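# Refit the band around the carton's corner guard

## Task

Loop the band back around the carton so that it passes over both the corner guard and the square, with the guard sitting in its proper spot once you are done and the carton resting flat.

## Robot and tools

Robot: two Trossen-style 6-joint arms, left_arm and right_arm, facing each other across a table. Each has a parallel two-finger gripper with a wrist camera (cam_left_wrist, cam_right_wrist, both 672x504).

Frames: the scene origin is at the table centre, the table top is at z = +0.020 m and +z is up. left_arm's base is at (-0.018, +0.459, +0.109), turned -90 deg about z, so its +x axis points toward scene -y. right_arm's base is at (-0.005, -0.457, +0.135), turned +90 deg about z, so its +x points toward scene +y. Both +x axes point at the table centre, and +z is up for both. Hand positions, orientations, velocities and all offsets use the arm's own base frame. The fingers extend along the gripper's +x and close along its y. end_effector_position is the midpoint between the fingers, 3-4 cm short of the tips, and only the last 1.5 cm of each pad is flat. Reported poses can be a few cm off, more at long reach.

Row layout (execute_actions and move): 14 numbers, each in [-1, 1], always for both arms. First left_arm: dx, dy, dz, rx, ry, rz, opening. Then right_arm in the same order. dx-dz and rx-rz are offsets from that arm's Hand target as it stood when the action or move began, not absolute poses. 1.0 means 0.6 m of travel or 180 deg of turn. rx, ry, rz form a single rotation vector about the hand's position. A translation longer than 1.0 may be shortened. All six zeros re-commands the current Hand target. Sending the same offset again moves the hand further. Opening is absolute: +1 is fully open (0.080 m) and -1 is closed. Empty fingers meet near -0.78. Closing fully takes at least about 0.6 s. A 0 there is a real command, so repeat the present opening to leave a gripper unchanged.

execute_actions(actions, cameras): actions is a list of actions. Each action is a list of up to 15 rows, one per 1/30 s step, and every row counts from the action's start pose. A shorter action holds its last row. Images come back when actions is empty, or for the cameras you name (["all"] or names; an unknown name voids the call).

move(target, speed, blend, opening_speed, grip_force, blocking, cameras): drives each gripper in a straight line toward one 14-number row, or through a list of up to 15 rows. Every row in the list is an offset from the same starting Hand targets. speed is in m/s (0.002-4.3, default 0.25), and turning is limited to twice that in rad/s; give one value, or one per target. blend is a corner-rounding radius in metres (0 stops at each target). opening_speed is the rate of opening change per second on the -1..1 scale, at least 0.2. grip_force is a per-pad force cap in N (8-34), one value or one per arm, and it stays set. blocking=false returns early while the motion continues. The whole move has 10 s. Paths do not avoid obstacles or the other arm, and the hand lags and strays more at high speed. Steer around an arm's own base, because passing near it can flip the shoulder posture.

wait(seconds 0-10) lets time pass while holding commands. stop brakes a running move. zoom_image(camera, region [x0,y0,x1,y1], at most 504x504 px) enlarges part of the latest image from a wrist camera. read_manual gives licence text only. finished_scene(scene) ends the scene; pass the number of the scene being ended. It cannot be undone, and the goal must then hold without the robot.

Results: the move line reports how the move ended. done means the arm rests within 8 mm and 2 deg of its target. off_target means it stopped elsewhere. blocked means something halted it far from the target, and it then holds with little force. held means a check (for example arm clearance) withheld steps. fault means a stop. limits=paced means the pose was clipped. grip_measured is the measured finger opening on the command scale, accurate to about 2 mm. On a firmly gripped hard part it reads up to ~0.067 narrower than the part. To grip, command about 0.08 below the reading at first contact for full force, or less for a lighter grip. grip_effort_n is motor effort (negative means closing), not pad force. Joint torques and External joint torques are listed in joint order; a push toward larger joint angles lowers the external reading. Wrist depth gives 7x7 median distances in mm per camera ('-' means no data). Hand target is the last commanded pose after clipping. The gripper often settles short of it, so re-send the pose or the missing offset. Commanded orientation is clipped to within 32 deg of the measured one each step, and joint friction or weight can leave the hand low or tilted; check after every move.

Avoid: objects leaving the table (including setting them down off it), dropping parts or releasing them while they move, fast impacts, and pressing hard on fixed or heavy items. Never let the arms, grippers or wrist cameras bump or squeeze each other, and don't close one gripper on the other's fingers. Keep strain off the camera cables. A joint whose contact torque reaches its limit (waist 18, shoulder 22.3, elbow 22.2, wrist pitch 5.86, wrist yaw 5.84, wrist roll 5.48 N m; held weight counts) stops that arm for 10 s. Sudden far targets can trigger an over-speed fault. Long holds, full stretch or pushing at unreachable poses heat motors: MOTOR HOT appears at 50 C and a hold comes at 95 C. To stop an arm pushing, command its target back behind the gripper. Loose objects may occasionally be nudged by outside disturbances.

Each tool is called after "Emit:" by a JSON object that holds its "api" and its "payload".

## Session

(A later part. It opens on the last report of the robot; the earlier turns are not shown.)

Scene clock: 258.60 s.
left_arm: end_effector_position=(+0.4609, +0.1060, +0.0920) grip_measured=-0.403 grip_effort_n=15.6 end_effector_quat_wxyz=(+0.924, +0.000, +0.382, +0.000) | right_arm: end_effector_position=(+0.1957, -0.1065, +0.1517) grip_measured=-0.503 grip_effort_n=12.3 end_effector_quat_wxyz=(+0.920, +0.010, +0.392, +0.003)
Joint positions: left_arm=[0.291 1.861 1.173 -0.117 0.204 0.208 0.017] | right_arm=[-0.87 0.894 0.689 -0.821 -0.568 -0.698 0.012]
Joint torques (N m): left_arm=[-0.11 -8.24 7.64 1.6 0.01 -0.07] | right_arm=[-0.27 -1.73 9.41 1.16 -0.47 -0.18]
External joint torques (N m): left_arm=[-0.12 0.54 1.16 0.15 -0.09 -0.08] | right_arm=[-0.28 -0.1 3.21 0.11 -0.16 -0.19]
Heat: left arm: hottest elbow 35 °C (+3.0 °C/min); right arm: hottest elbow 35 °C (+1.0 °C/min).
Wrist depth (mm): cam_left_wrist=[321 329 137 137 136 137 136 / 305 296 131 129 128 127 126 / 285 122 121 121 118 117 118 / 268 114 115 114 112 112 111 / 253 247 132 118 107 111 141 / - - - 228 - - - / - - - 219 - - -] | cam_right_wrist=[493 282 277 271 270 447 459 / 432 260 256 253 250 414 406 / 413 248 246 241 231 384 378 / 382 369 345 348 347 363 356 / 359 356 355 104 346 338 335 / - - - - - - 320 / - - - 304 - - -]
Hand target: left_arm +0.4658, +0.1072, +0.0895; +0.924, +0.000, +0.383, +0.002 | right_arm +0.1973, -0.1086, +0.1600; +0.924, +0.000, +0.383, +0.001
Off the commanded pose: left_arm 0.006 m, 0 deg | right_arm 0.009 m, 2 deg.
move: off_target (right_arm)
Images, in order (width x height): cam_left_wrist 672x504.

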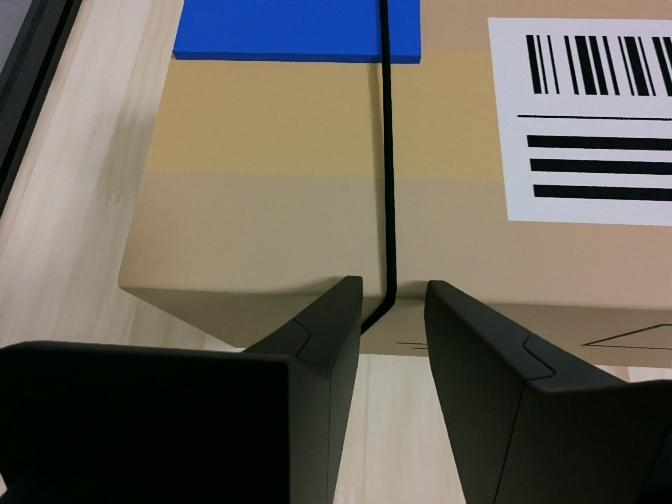

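Emit:
{"api": "move", "payload": {"target": [[0.008,0,-0.005,0,0,0,-0.4,0,0,0,0,0,0,-0.5],[0.008,0,-0.005,0,0,0,-1,0,0,0,0,0,0,-0.5],[-0.02,0,0.023,0,0,0,-1,0,0,0,0,0,0,-0.5]], "speed": 0.06, "cameras": ["all"]}}

Emit:
{"api": "zoom_image", "payload": {"camera": "cam_left_wrist", "region": [270, 180, 510, 360]}}

Scene clock: 266.37 s.
left_arm: end_effector_position=(+0.4573, +0.1079, +0.0964) grip_measured=-0.771 grip_effort_n=-39.8 end_effector_quat_wxyz=(+0.921, -0.002, +0.389, +0.003) | right_arm: end_effector_position=(+0.1957, -0.1065, +0.1517) grip_measured=-0.503 grip_effort_n=12.3 end_effector_quat_wxyz=(+0.920, +0.010, +0.392, +0.003)
Joint positions: left_arm=[0.295 1.847 1.183 -0.155 0.2 0.209 0] | right_arm=[-0.87 0.894 0.689 -0.821 -0.568 -0.698 0.012]
Joint torques (N m): left_arm=[0.31 -14.27 4.48 1.25 0.34 0.13] | right_arm=[-0.29 -1.67 9.31 1.15 -0.49 -0.19]
External joint torques (N m): left_arm=[0.3 -5.61 -2.01 -0.17 0.25 0.12] | right_arm=[-0.29 -0.07 3.16 0.11 -0.19 -0.19]
Heat: left arm: hottest elbow 35 °C (+3.0 °C/min); right arm: hottest elbow 35 °C (+2.0 °C/min).
Wrist depth (mm): cam_left_wrist=[320 326 139 139 138 139 138 / 300 300 132 132 131 130 129 / 285 127 126 124 121 120 121 / 268 119 118 116 115 114 114 / 253 252 161 - 76 148 164 / - - - - - - - / - - - - - - -] | cam_right_wrist=[488 282 274 271 269 448 453 / 431 260 257 254 250 412 408 / 412 248 246 243 236 384 380 / 381 370 346 347 350 361 355 / 359 356 356 104 346 339 336 / - 338 - - - - 320 / - - - 304 - - -]
Hand target: left_arm +0.4538, +0.1073, +0.1033; +0.924, +0.000, +0.383, +0.001 | right_arm +0.1973, -0.1086, +0.1600; +0.924, +0.000, +0.383, +0.001
Off the commanded pose: left_arm 0.008 m, 1 deg | right_arm 0.009 m, 2 deg.
move: off_target (right_arm); target 2's new opening was sent with left_arm's hand 0.010 m and 0 deg from that target

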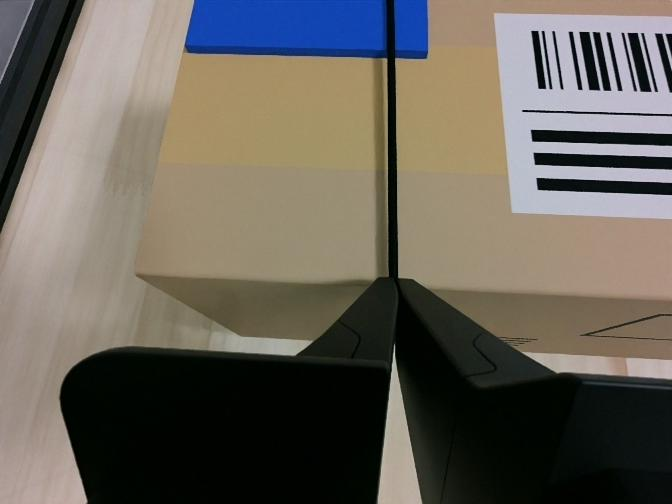

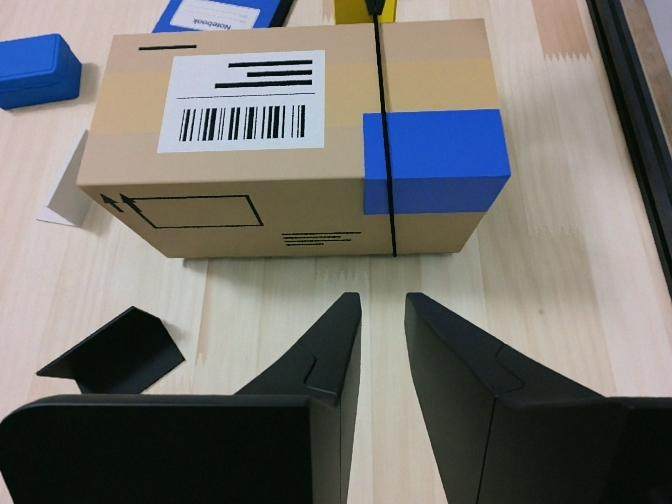

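Scaled by 2.100 from the camera's 672x504 image, which has a finer 960x720 frame.

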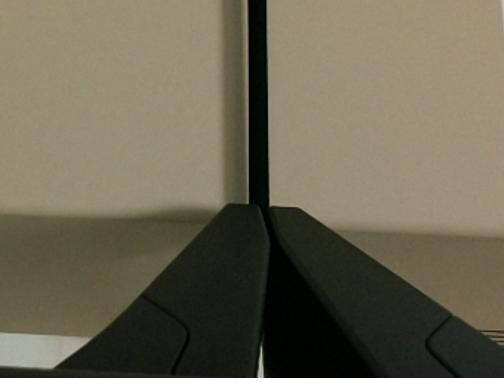

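Emit:
{"api": "move", "payload": {"target": [[-0.008,0.02,0.008,0,0,0,-1,0,0,0,0,0,0,-0.5],[-0.006,0.047,0.006,0,0,0,-1,0,0,0,0,0,0,-0.5],[0.01,0.047,-0.012,0,0,0,-1,0,0,0,0,0,0,-0.5],[0.01,0.047,-0.012,0,0,0,-0.6,0,0,0,0,0,0,-0.5]], "speed": 0.06, "opening_speed": 0.6, "blend": [0.004,0,0,0], "cameras": ["all"]}}

Emit:
{"api": "zoom_image", "payload": {"camera": "cam_right_wrist", "region": [60, 10, 540, 290]}}

Scene clock: 276.50 s.
left_arm: end_effector_position=(+0.4566, +0.1329, +0.0952) grip_measured=-0.604 grip_effort_n=15.6 end_effector_quat_wxyz=(+0.923, +0.000, +0.385, -0.002) | right_arm: end_effector_position=(+0.1957, -0.1065, +0.1517) grip_measured=-0.503 grip_effort_n=12.3 end_effector_quat_wxyz=(+0.920, +0.010, +0.392, +0.003)
Joint positions: left_arm=[0.363 1.876 1.213 -0.163 0.256 0.266 0.008] | right_arm=[-0.87 0.894 0.689 -0.821 -0.568 -0.698 0.012]
Joint torques (N m): left_arm=[0.18 -9.98 7.1 1.58 0.02 -0.09] | right_arm=[-0.3 -1.67 9.39 1.14 -0.5 -0.2]
External joint torques (N m): left_arm=[0.16 -1.05 0.53 0.13 -0.1 -0.09] | right_arm=[-0.3 -0.07 3.25 0.1 -0.19 -0.2]
Motor temperatures (°C): left_arm=[25 32 34 34 27 28] | right_arm=[27 26 36 27 28 27]
Heat: left arm: hottest elbow 34 °C (+2.0 °C/min), its shoulder heating fast: 32 °C (+31.3 °C/min); right arm: hottest elbow 36 °C (+3.0 °C/min). Heating fast: the left arm's shoulder motor: a push or a pull is the cause, and it goes on while you think. Ease it with your next call, before anything else.
Wrist depth (mm): cam_left_wrist=[- 328 315 139 138 138 139 / 291 305 136 132 131 130 129 / 283 283 126 123 120 120 121 / 267 266 116 117 115 114 113 / 253 253 250 - 76 133 148 / - - - - - - - / - - - - - - -] | cam_right_wrist=[491 281 277 273 268 447 1355 / 439 260 256 253 249 414 399 / 411 248 246 242 231 384 377 / 383 371 346 347 348 361 357 / 357 359 356 104 345 340 336 / - 338 - - - - 320 / - - - 303 - - -]
Hand target: left_arm +0.4598, +0.1354, +0.0962; +0.924, +0.000, +0.383, +0.001 | right_arm +0.1973, -0.1086, +0.1600; +0.924, +0.000, +0.383, +0.001
Off the commanded pose: left_arm 0.004 m, 0 deg | right_arm 0.009 m, 2 deg.
move: off_target (right_arm)

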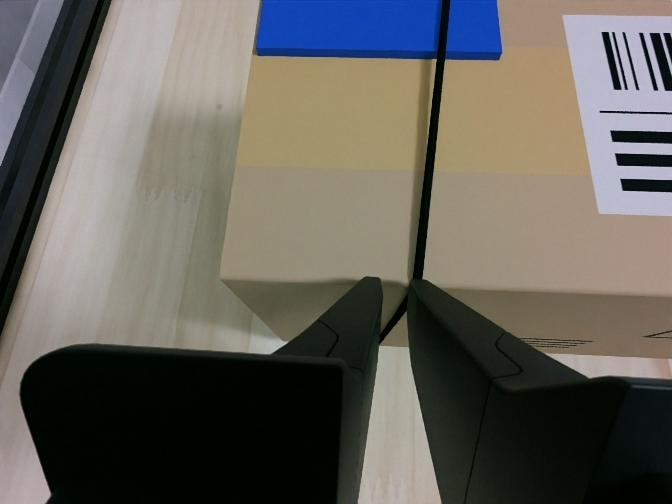

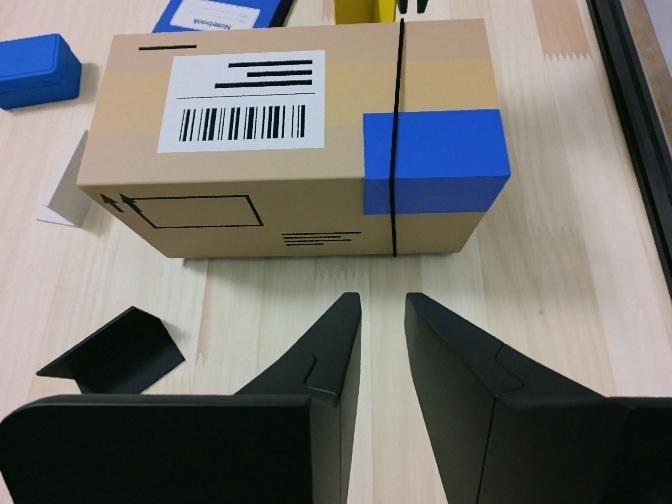

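Scaled by 1.050 from the camera's 672x504 image, which has a finer 960x720 frame.

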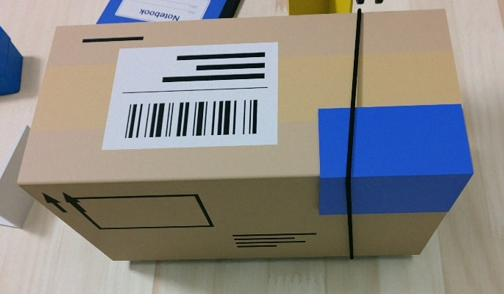

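Emit:
{"api": "move", "payload": {"target": [[-0.02,0.008,0.02,0,0,0,-0.4,0,0,0,0,0,0,-0.5],[-0.1,0,0.1,0,0,0,-0.4,0,0,0,0,0,0,-0.5]], "speed": [0.06,0.15], "cameras": ["all"]}}

Emit:
{"api": "zoom_image", "payload": {"camera": "cam_right_wrist", "region": [60, 10, 540, 290]}}

Scene clock: 283.00 s.
left_arm: end_effector_position=(+0.4038, +0.1367, +0.1582) grip_measured=-0.403 grip_effort_n=15.6 end_effector_quat_wxyz=(+0.925, +0.001, +0.380, +0.003) | right_arm: end_effector_position=(+0.1957, -0.1065, +0.1517) grip_measured=-0.503 grip_effort_n=12.3 end_effector_quat_wxyz=(+0.920, +0.010, +0.392, +0.003)
Joint positions: left_arm=[0.429 1.624 1.17 -0.372 0.293 0.309 0.017] | right_arm=[-0.87 0.894 0.689 -0.821 -0.568 -0.698 0.012]
Joint torques (N m): left_arm=[0.33 -10.48 4.57 1.22 0.31 0.13] | right_arm=[-0.24 -1.71 9.37 1.15 -0.48 -0.19]
External joint torques (N m): left_arm=[0.37 -3.2 -2.28 -0.2 0.15 0.13] | right_arm=[-0.24 -0.13 3.27 0.12 -0.18 -0.2]
Heat: left arm: hottest elbow 35 °C (+3.0 °C/min); right arm: hottest elbow 36 °C (+3.0 °C/min).
Wrist depth (mm): cam_left_wrist=[1327 417 416 226 224 227 225 / 1351 380 388 213 212 209 209 / 1195 356 358 198 196 196 194 / 1159 336 337 233 224 218 212 / 314 322 321 307 93 304 304 / - - - 292 - - - / - - - 278 - - -] | cam_right_wrist=[492 281 276 272 270 447 459 / 439 260 256 253 250 414 405 / 414 248 246 242 234 383 377 / 382 370 346 347 349 360 356 / 360 356 355 104 346 339 335 / - 337 - - - - 320 / - - - 304 - - -]
Hand target: left_arm +0.3998, +0.1354, +0.1561; +0.924, +0.000, +0.383, +0.001 | right_arm +0.1973, -0.1086, +0.1600; +0.924, +0.000, +0.383, +0.001
Off the commanded pose: left_arm 0.005 m, 0 deg | right_arm 0.009 m, 2 deg.
move: off_target (right_arm)

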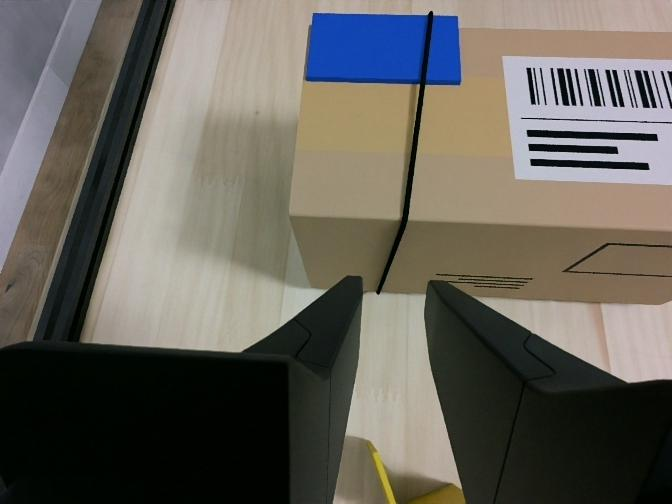

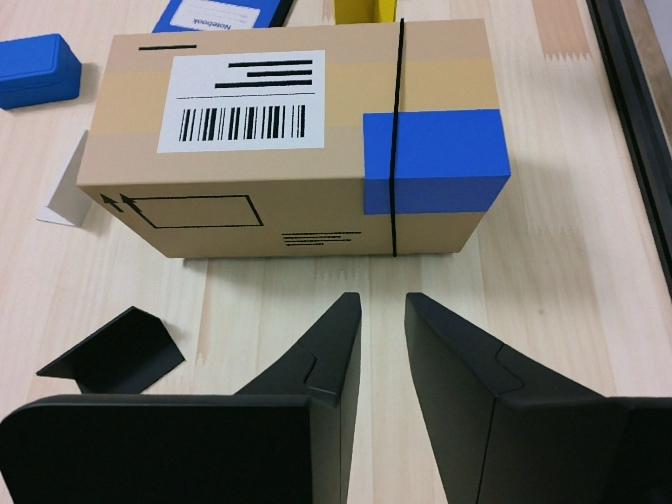

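Scaled by 1.050 from the camera's 672x504 image, which has a finer 960x720 frame.

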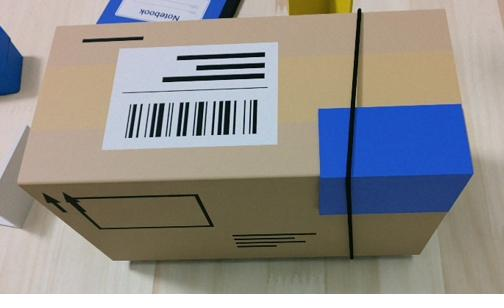

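Emit:
{"api": "move", "payload": {"target": [[0,0,0,0,0,0,-0.4,0.113,-0.029,-0.108,0,0,0,-0.4],[0,0,0,0,0,0,-0.4,0.1685,-0.029,-0.169,0,0,0,-0.4]], "speed": [0.2,0.08], "blend": [0.01,0], "cameras": ["cam_right_wrist"]}}

Emit:
{"api": "zoom_image", "payload": {"camera": "cam_right_wrist", "region": [290, 200, 490, 350]}}

Scene clock: 299.27 s.
left_arm: end_effector_position=(+0.4037, +0.1367, +0.1581) grip_measured=-0.403 grip_effort_n=15.6 end_effector_quat_wxyz=(+0.925, +0.001, +0.380, +0.003) | right_arm: end_effector_position=(+0.3001, -0.1285, +0.0643) grip_measured=-0.403 grip_effort_n=11.9 end_effector_quat_wxyz=(+0.926, -0.006, +0.376, -0.001)
Joint positions: left_arm=[0.429 1.624 1.17 -0.372 0.293 0.309 0.017] | right_arm=[-0.585 1.416 0.569 -0.013 -0.401 -0.442 0.017]
Joint torques (N m): left_arm=[0.28 -10.52 4.55 1.23 0.31 0.13] | right_arm=[0.38 -2.45 5.08 1.6 -0.14 0.12]
External joint torques (N m): left_arm=[0.27 -3.28 -2.26 -0.18 0.17 0.13] | right_arm=[0.38 1.96 -0.42 0.34 0.06 0.11]
Heat: left arm: hottest shoulder 36 °C (+12.1 °C/min); right arm: hottest elbow 36 °C (+2.0 °C/min).
Wrist depth (mm): cam_left_wrist=[1228 422 415 226 224 227 225 / 1119 385 388 213 212 209 208 / - 357 361 199 196 196 194 / 330 335 334 233 225 218 212 / 311 320 325 310 93 307 304 / - - - 292 - - - / - - - 280 - - -] | cam_right_wrist=[161 157 159 155 157 348 343 / 147 146 145 145 144 309 318 / 137 135 132 134 133 132 293 / - 126 124 120 119 119 273 / - 119 119 113 112 112 254 / 246 186 - 238 - - 241 / - - - 226 - - -]
Hand target: left_arm +0.3998, +0.1354, +0.1561; +0.924, +0.000, +0.383, +0.001 | right_arm +0.2985, -0.1260, +0.0588; +0.924, -0.001, +0.383, +0.000
Off the commanded pose: left_arm 0.005 m, 0 deg | right_arm 0.006 m, 1 deg.
move: done
Images, in order (width x height): cam_right_wrist 672x504.

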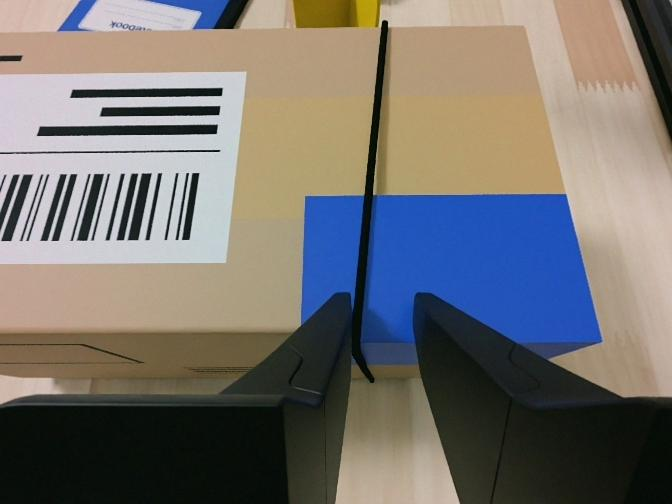

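Scaled by 2.520 from the camera's 672x504 image, which has a finer 960x720 frame.

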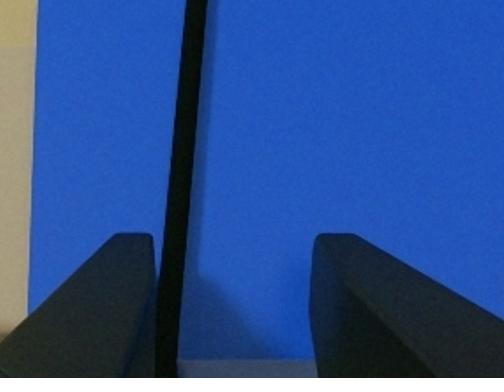

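Emit:
{"api": "move", "payload": {"target": [[0,0,0,0,0,0,-0.4,-0.003,0,0.003,0,0,0,-1],[0,0,0,0,0,0,-0.4,-0.022,0,0.022,0,0,0,-1],[0,0,0,0,0,0,-0.4,-0.022,-0.024,0.022,0,0,0,-1],[0,0,0,0,0,0,-0.4,-0.006,-0.024,0.007,0,0,0,-1],[0,0,0,0,0,0,-0.4,-0.006,-0.024,0.007,0,0,0,-0.6],[0,0,0,0,0,0,-0.4,-0.04,-0.024,0.04,0,0,0,-0.5],[0,0,0,0,0,0,-0.4,-0.17,0.03,0.17,0,0,0,-0.5]], "speed": [0.06,0.06,0.06,0.06,0.06,0.06,0.2], "opening_speed": 0.8, "cameras": ["all"]}}

Emit:
{"api": "zoom_image", "payload": {"camera": "cam_right_wrist", "region": [60, 10, 540, 290]}}

Scene clock: 315.63 s.
left_arm: end_effector_position=(+0.4037, +0.1367, +0.1581) grip_measured=-0.403 grip_effort_n=15.6 end_effector_quat_wxyz=(+0.925, +0.001, +0.380, +0.003) | right_arm: end_effector_position=(+0.1950, -0.1059, +0.1525) grip_measured=-0.503 grip_effort_n=12.3 end_effector_quat_wxyz=(+0.920, +0.009, +0.392, +0.003)
Joint positions: left_arm=[0.429 1.624 1.17 -0.372 0.293 0.309 0.017] | right_arm=[-0.872 0.89 0.69 -0.827 -0.57 -0.699 0.012]
Joint torques (N m): left_arm=[0.29 -10.47 4.57 1.23 0.31 0.13] | right_arm=[-0.18 -1.62 9.32 1.15 -0.48 -0.2]
External joint torques (N m): left_arm=[0.27 -3.19 -2.31 -0.2 0.16 0.12] | right_arm=[-0.17 0 3.11 0.09 -0.18 -0.21]
Motor temperatures (°C): left_arm=[25 37 34 33 27 28] | right_arm=[27 27 35 28 28 26]
Heat: left arm: hottest shoulder 37 °C (+12.1 °C/min); right arm: hottest elbow 35 °C (+0.0 °C/min).
Wrist depth (mm): cam_left_wrist=[1343 425 416 225 224 226 225 / 1067 382 386 212 211 209 208 / 1202 357 358 198 196 196 194 / 1165 337 337 233 225 218 210 / 320 320 323 309 93 305 304 / - - - 292 - - - / - - - 277 - - -] | cam_right_wrist=[494 283 273 275 271 448 459 / 437 262 257 254 250 414 411 / 417 249 246 243 234 386 378 / 382 373 348 347 348 362 355 / 359 353 354 104 347 340 336 / 339 338 - - - - 320 / - - - 304 - - -]
Hand target: left_arm +0.3998, +0.1354, +0.1561; +0.924, +0.000, +0.383, +0.001 | right_arm +0.1965, -0.1080, +0.1608; +0.924, -0.001, +0.383, +0.001
Off the commanded pose: left_arm 0.005 m, 0 deg | right_arm 0.009 m, 2 deg.
move: off_target (right_arm); target 6's new opening was sent with right_arm's hand 0.010 m and 2 deg from that target

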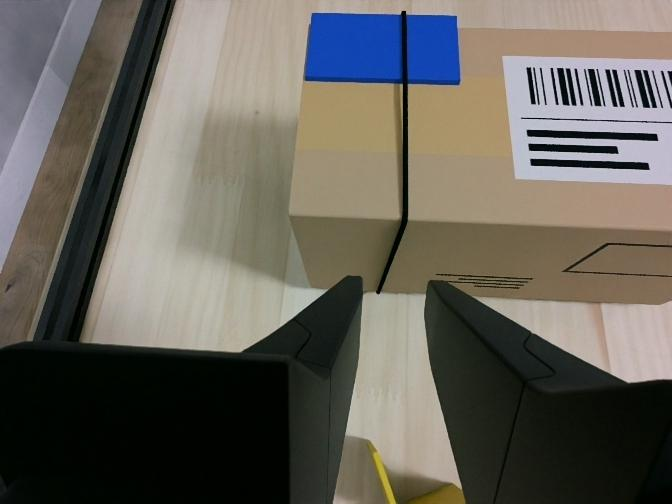

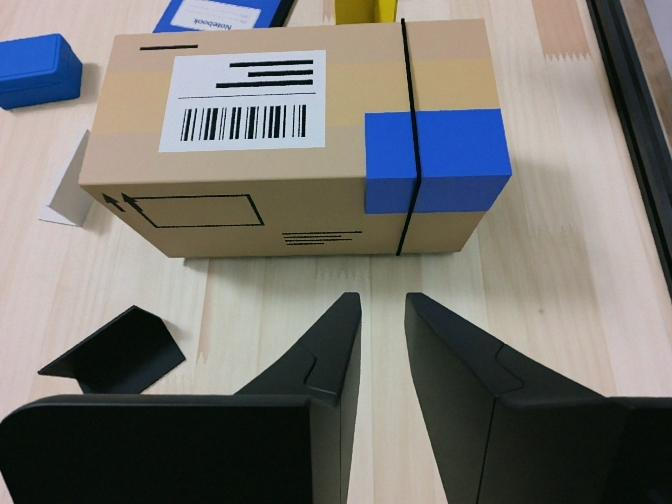

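Scaled by 1.050 from the camera's 672x504 image, which has a finer 960x720 frame.

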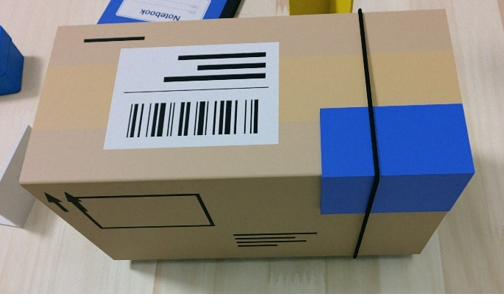

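Emit:
{"api": "finished_scene", "payload": {"scene": 1}}

The scene is finished: the task was done.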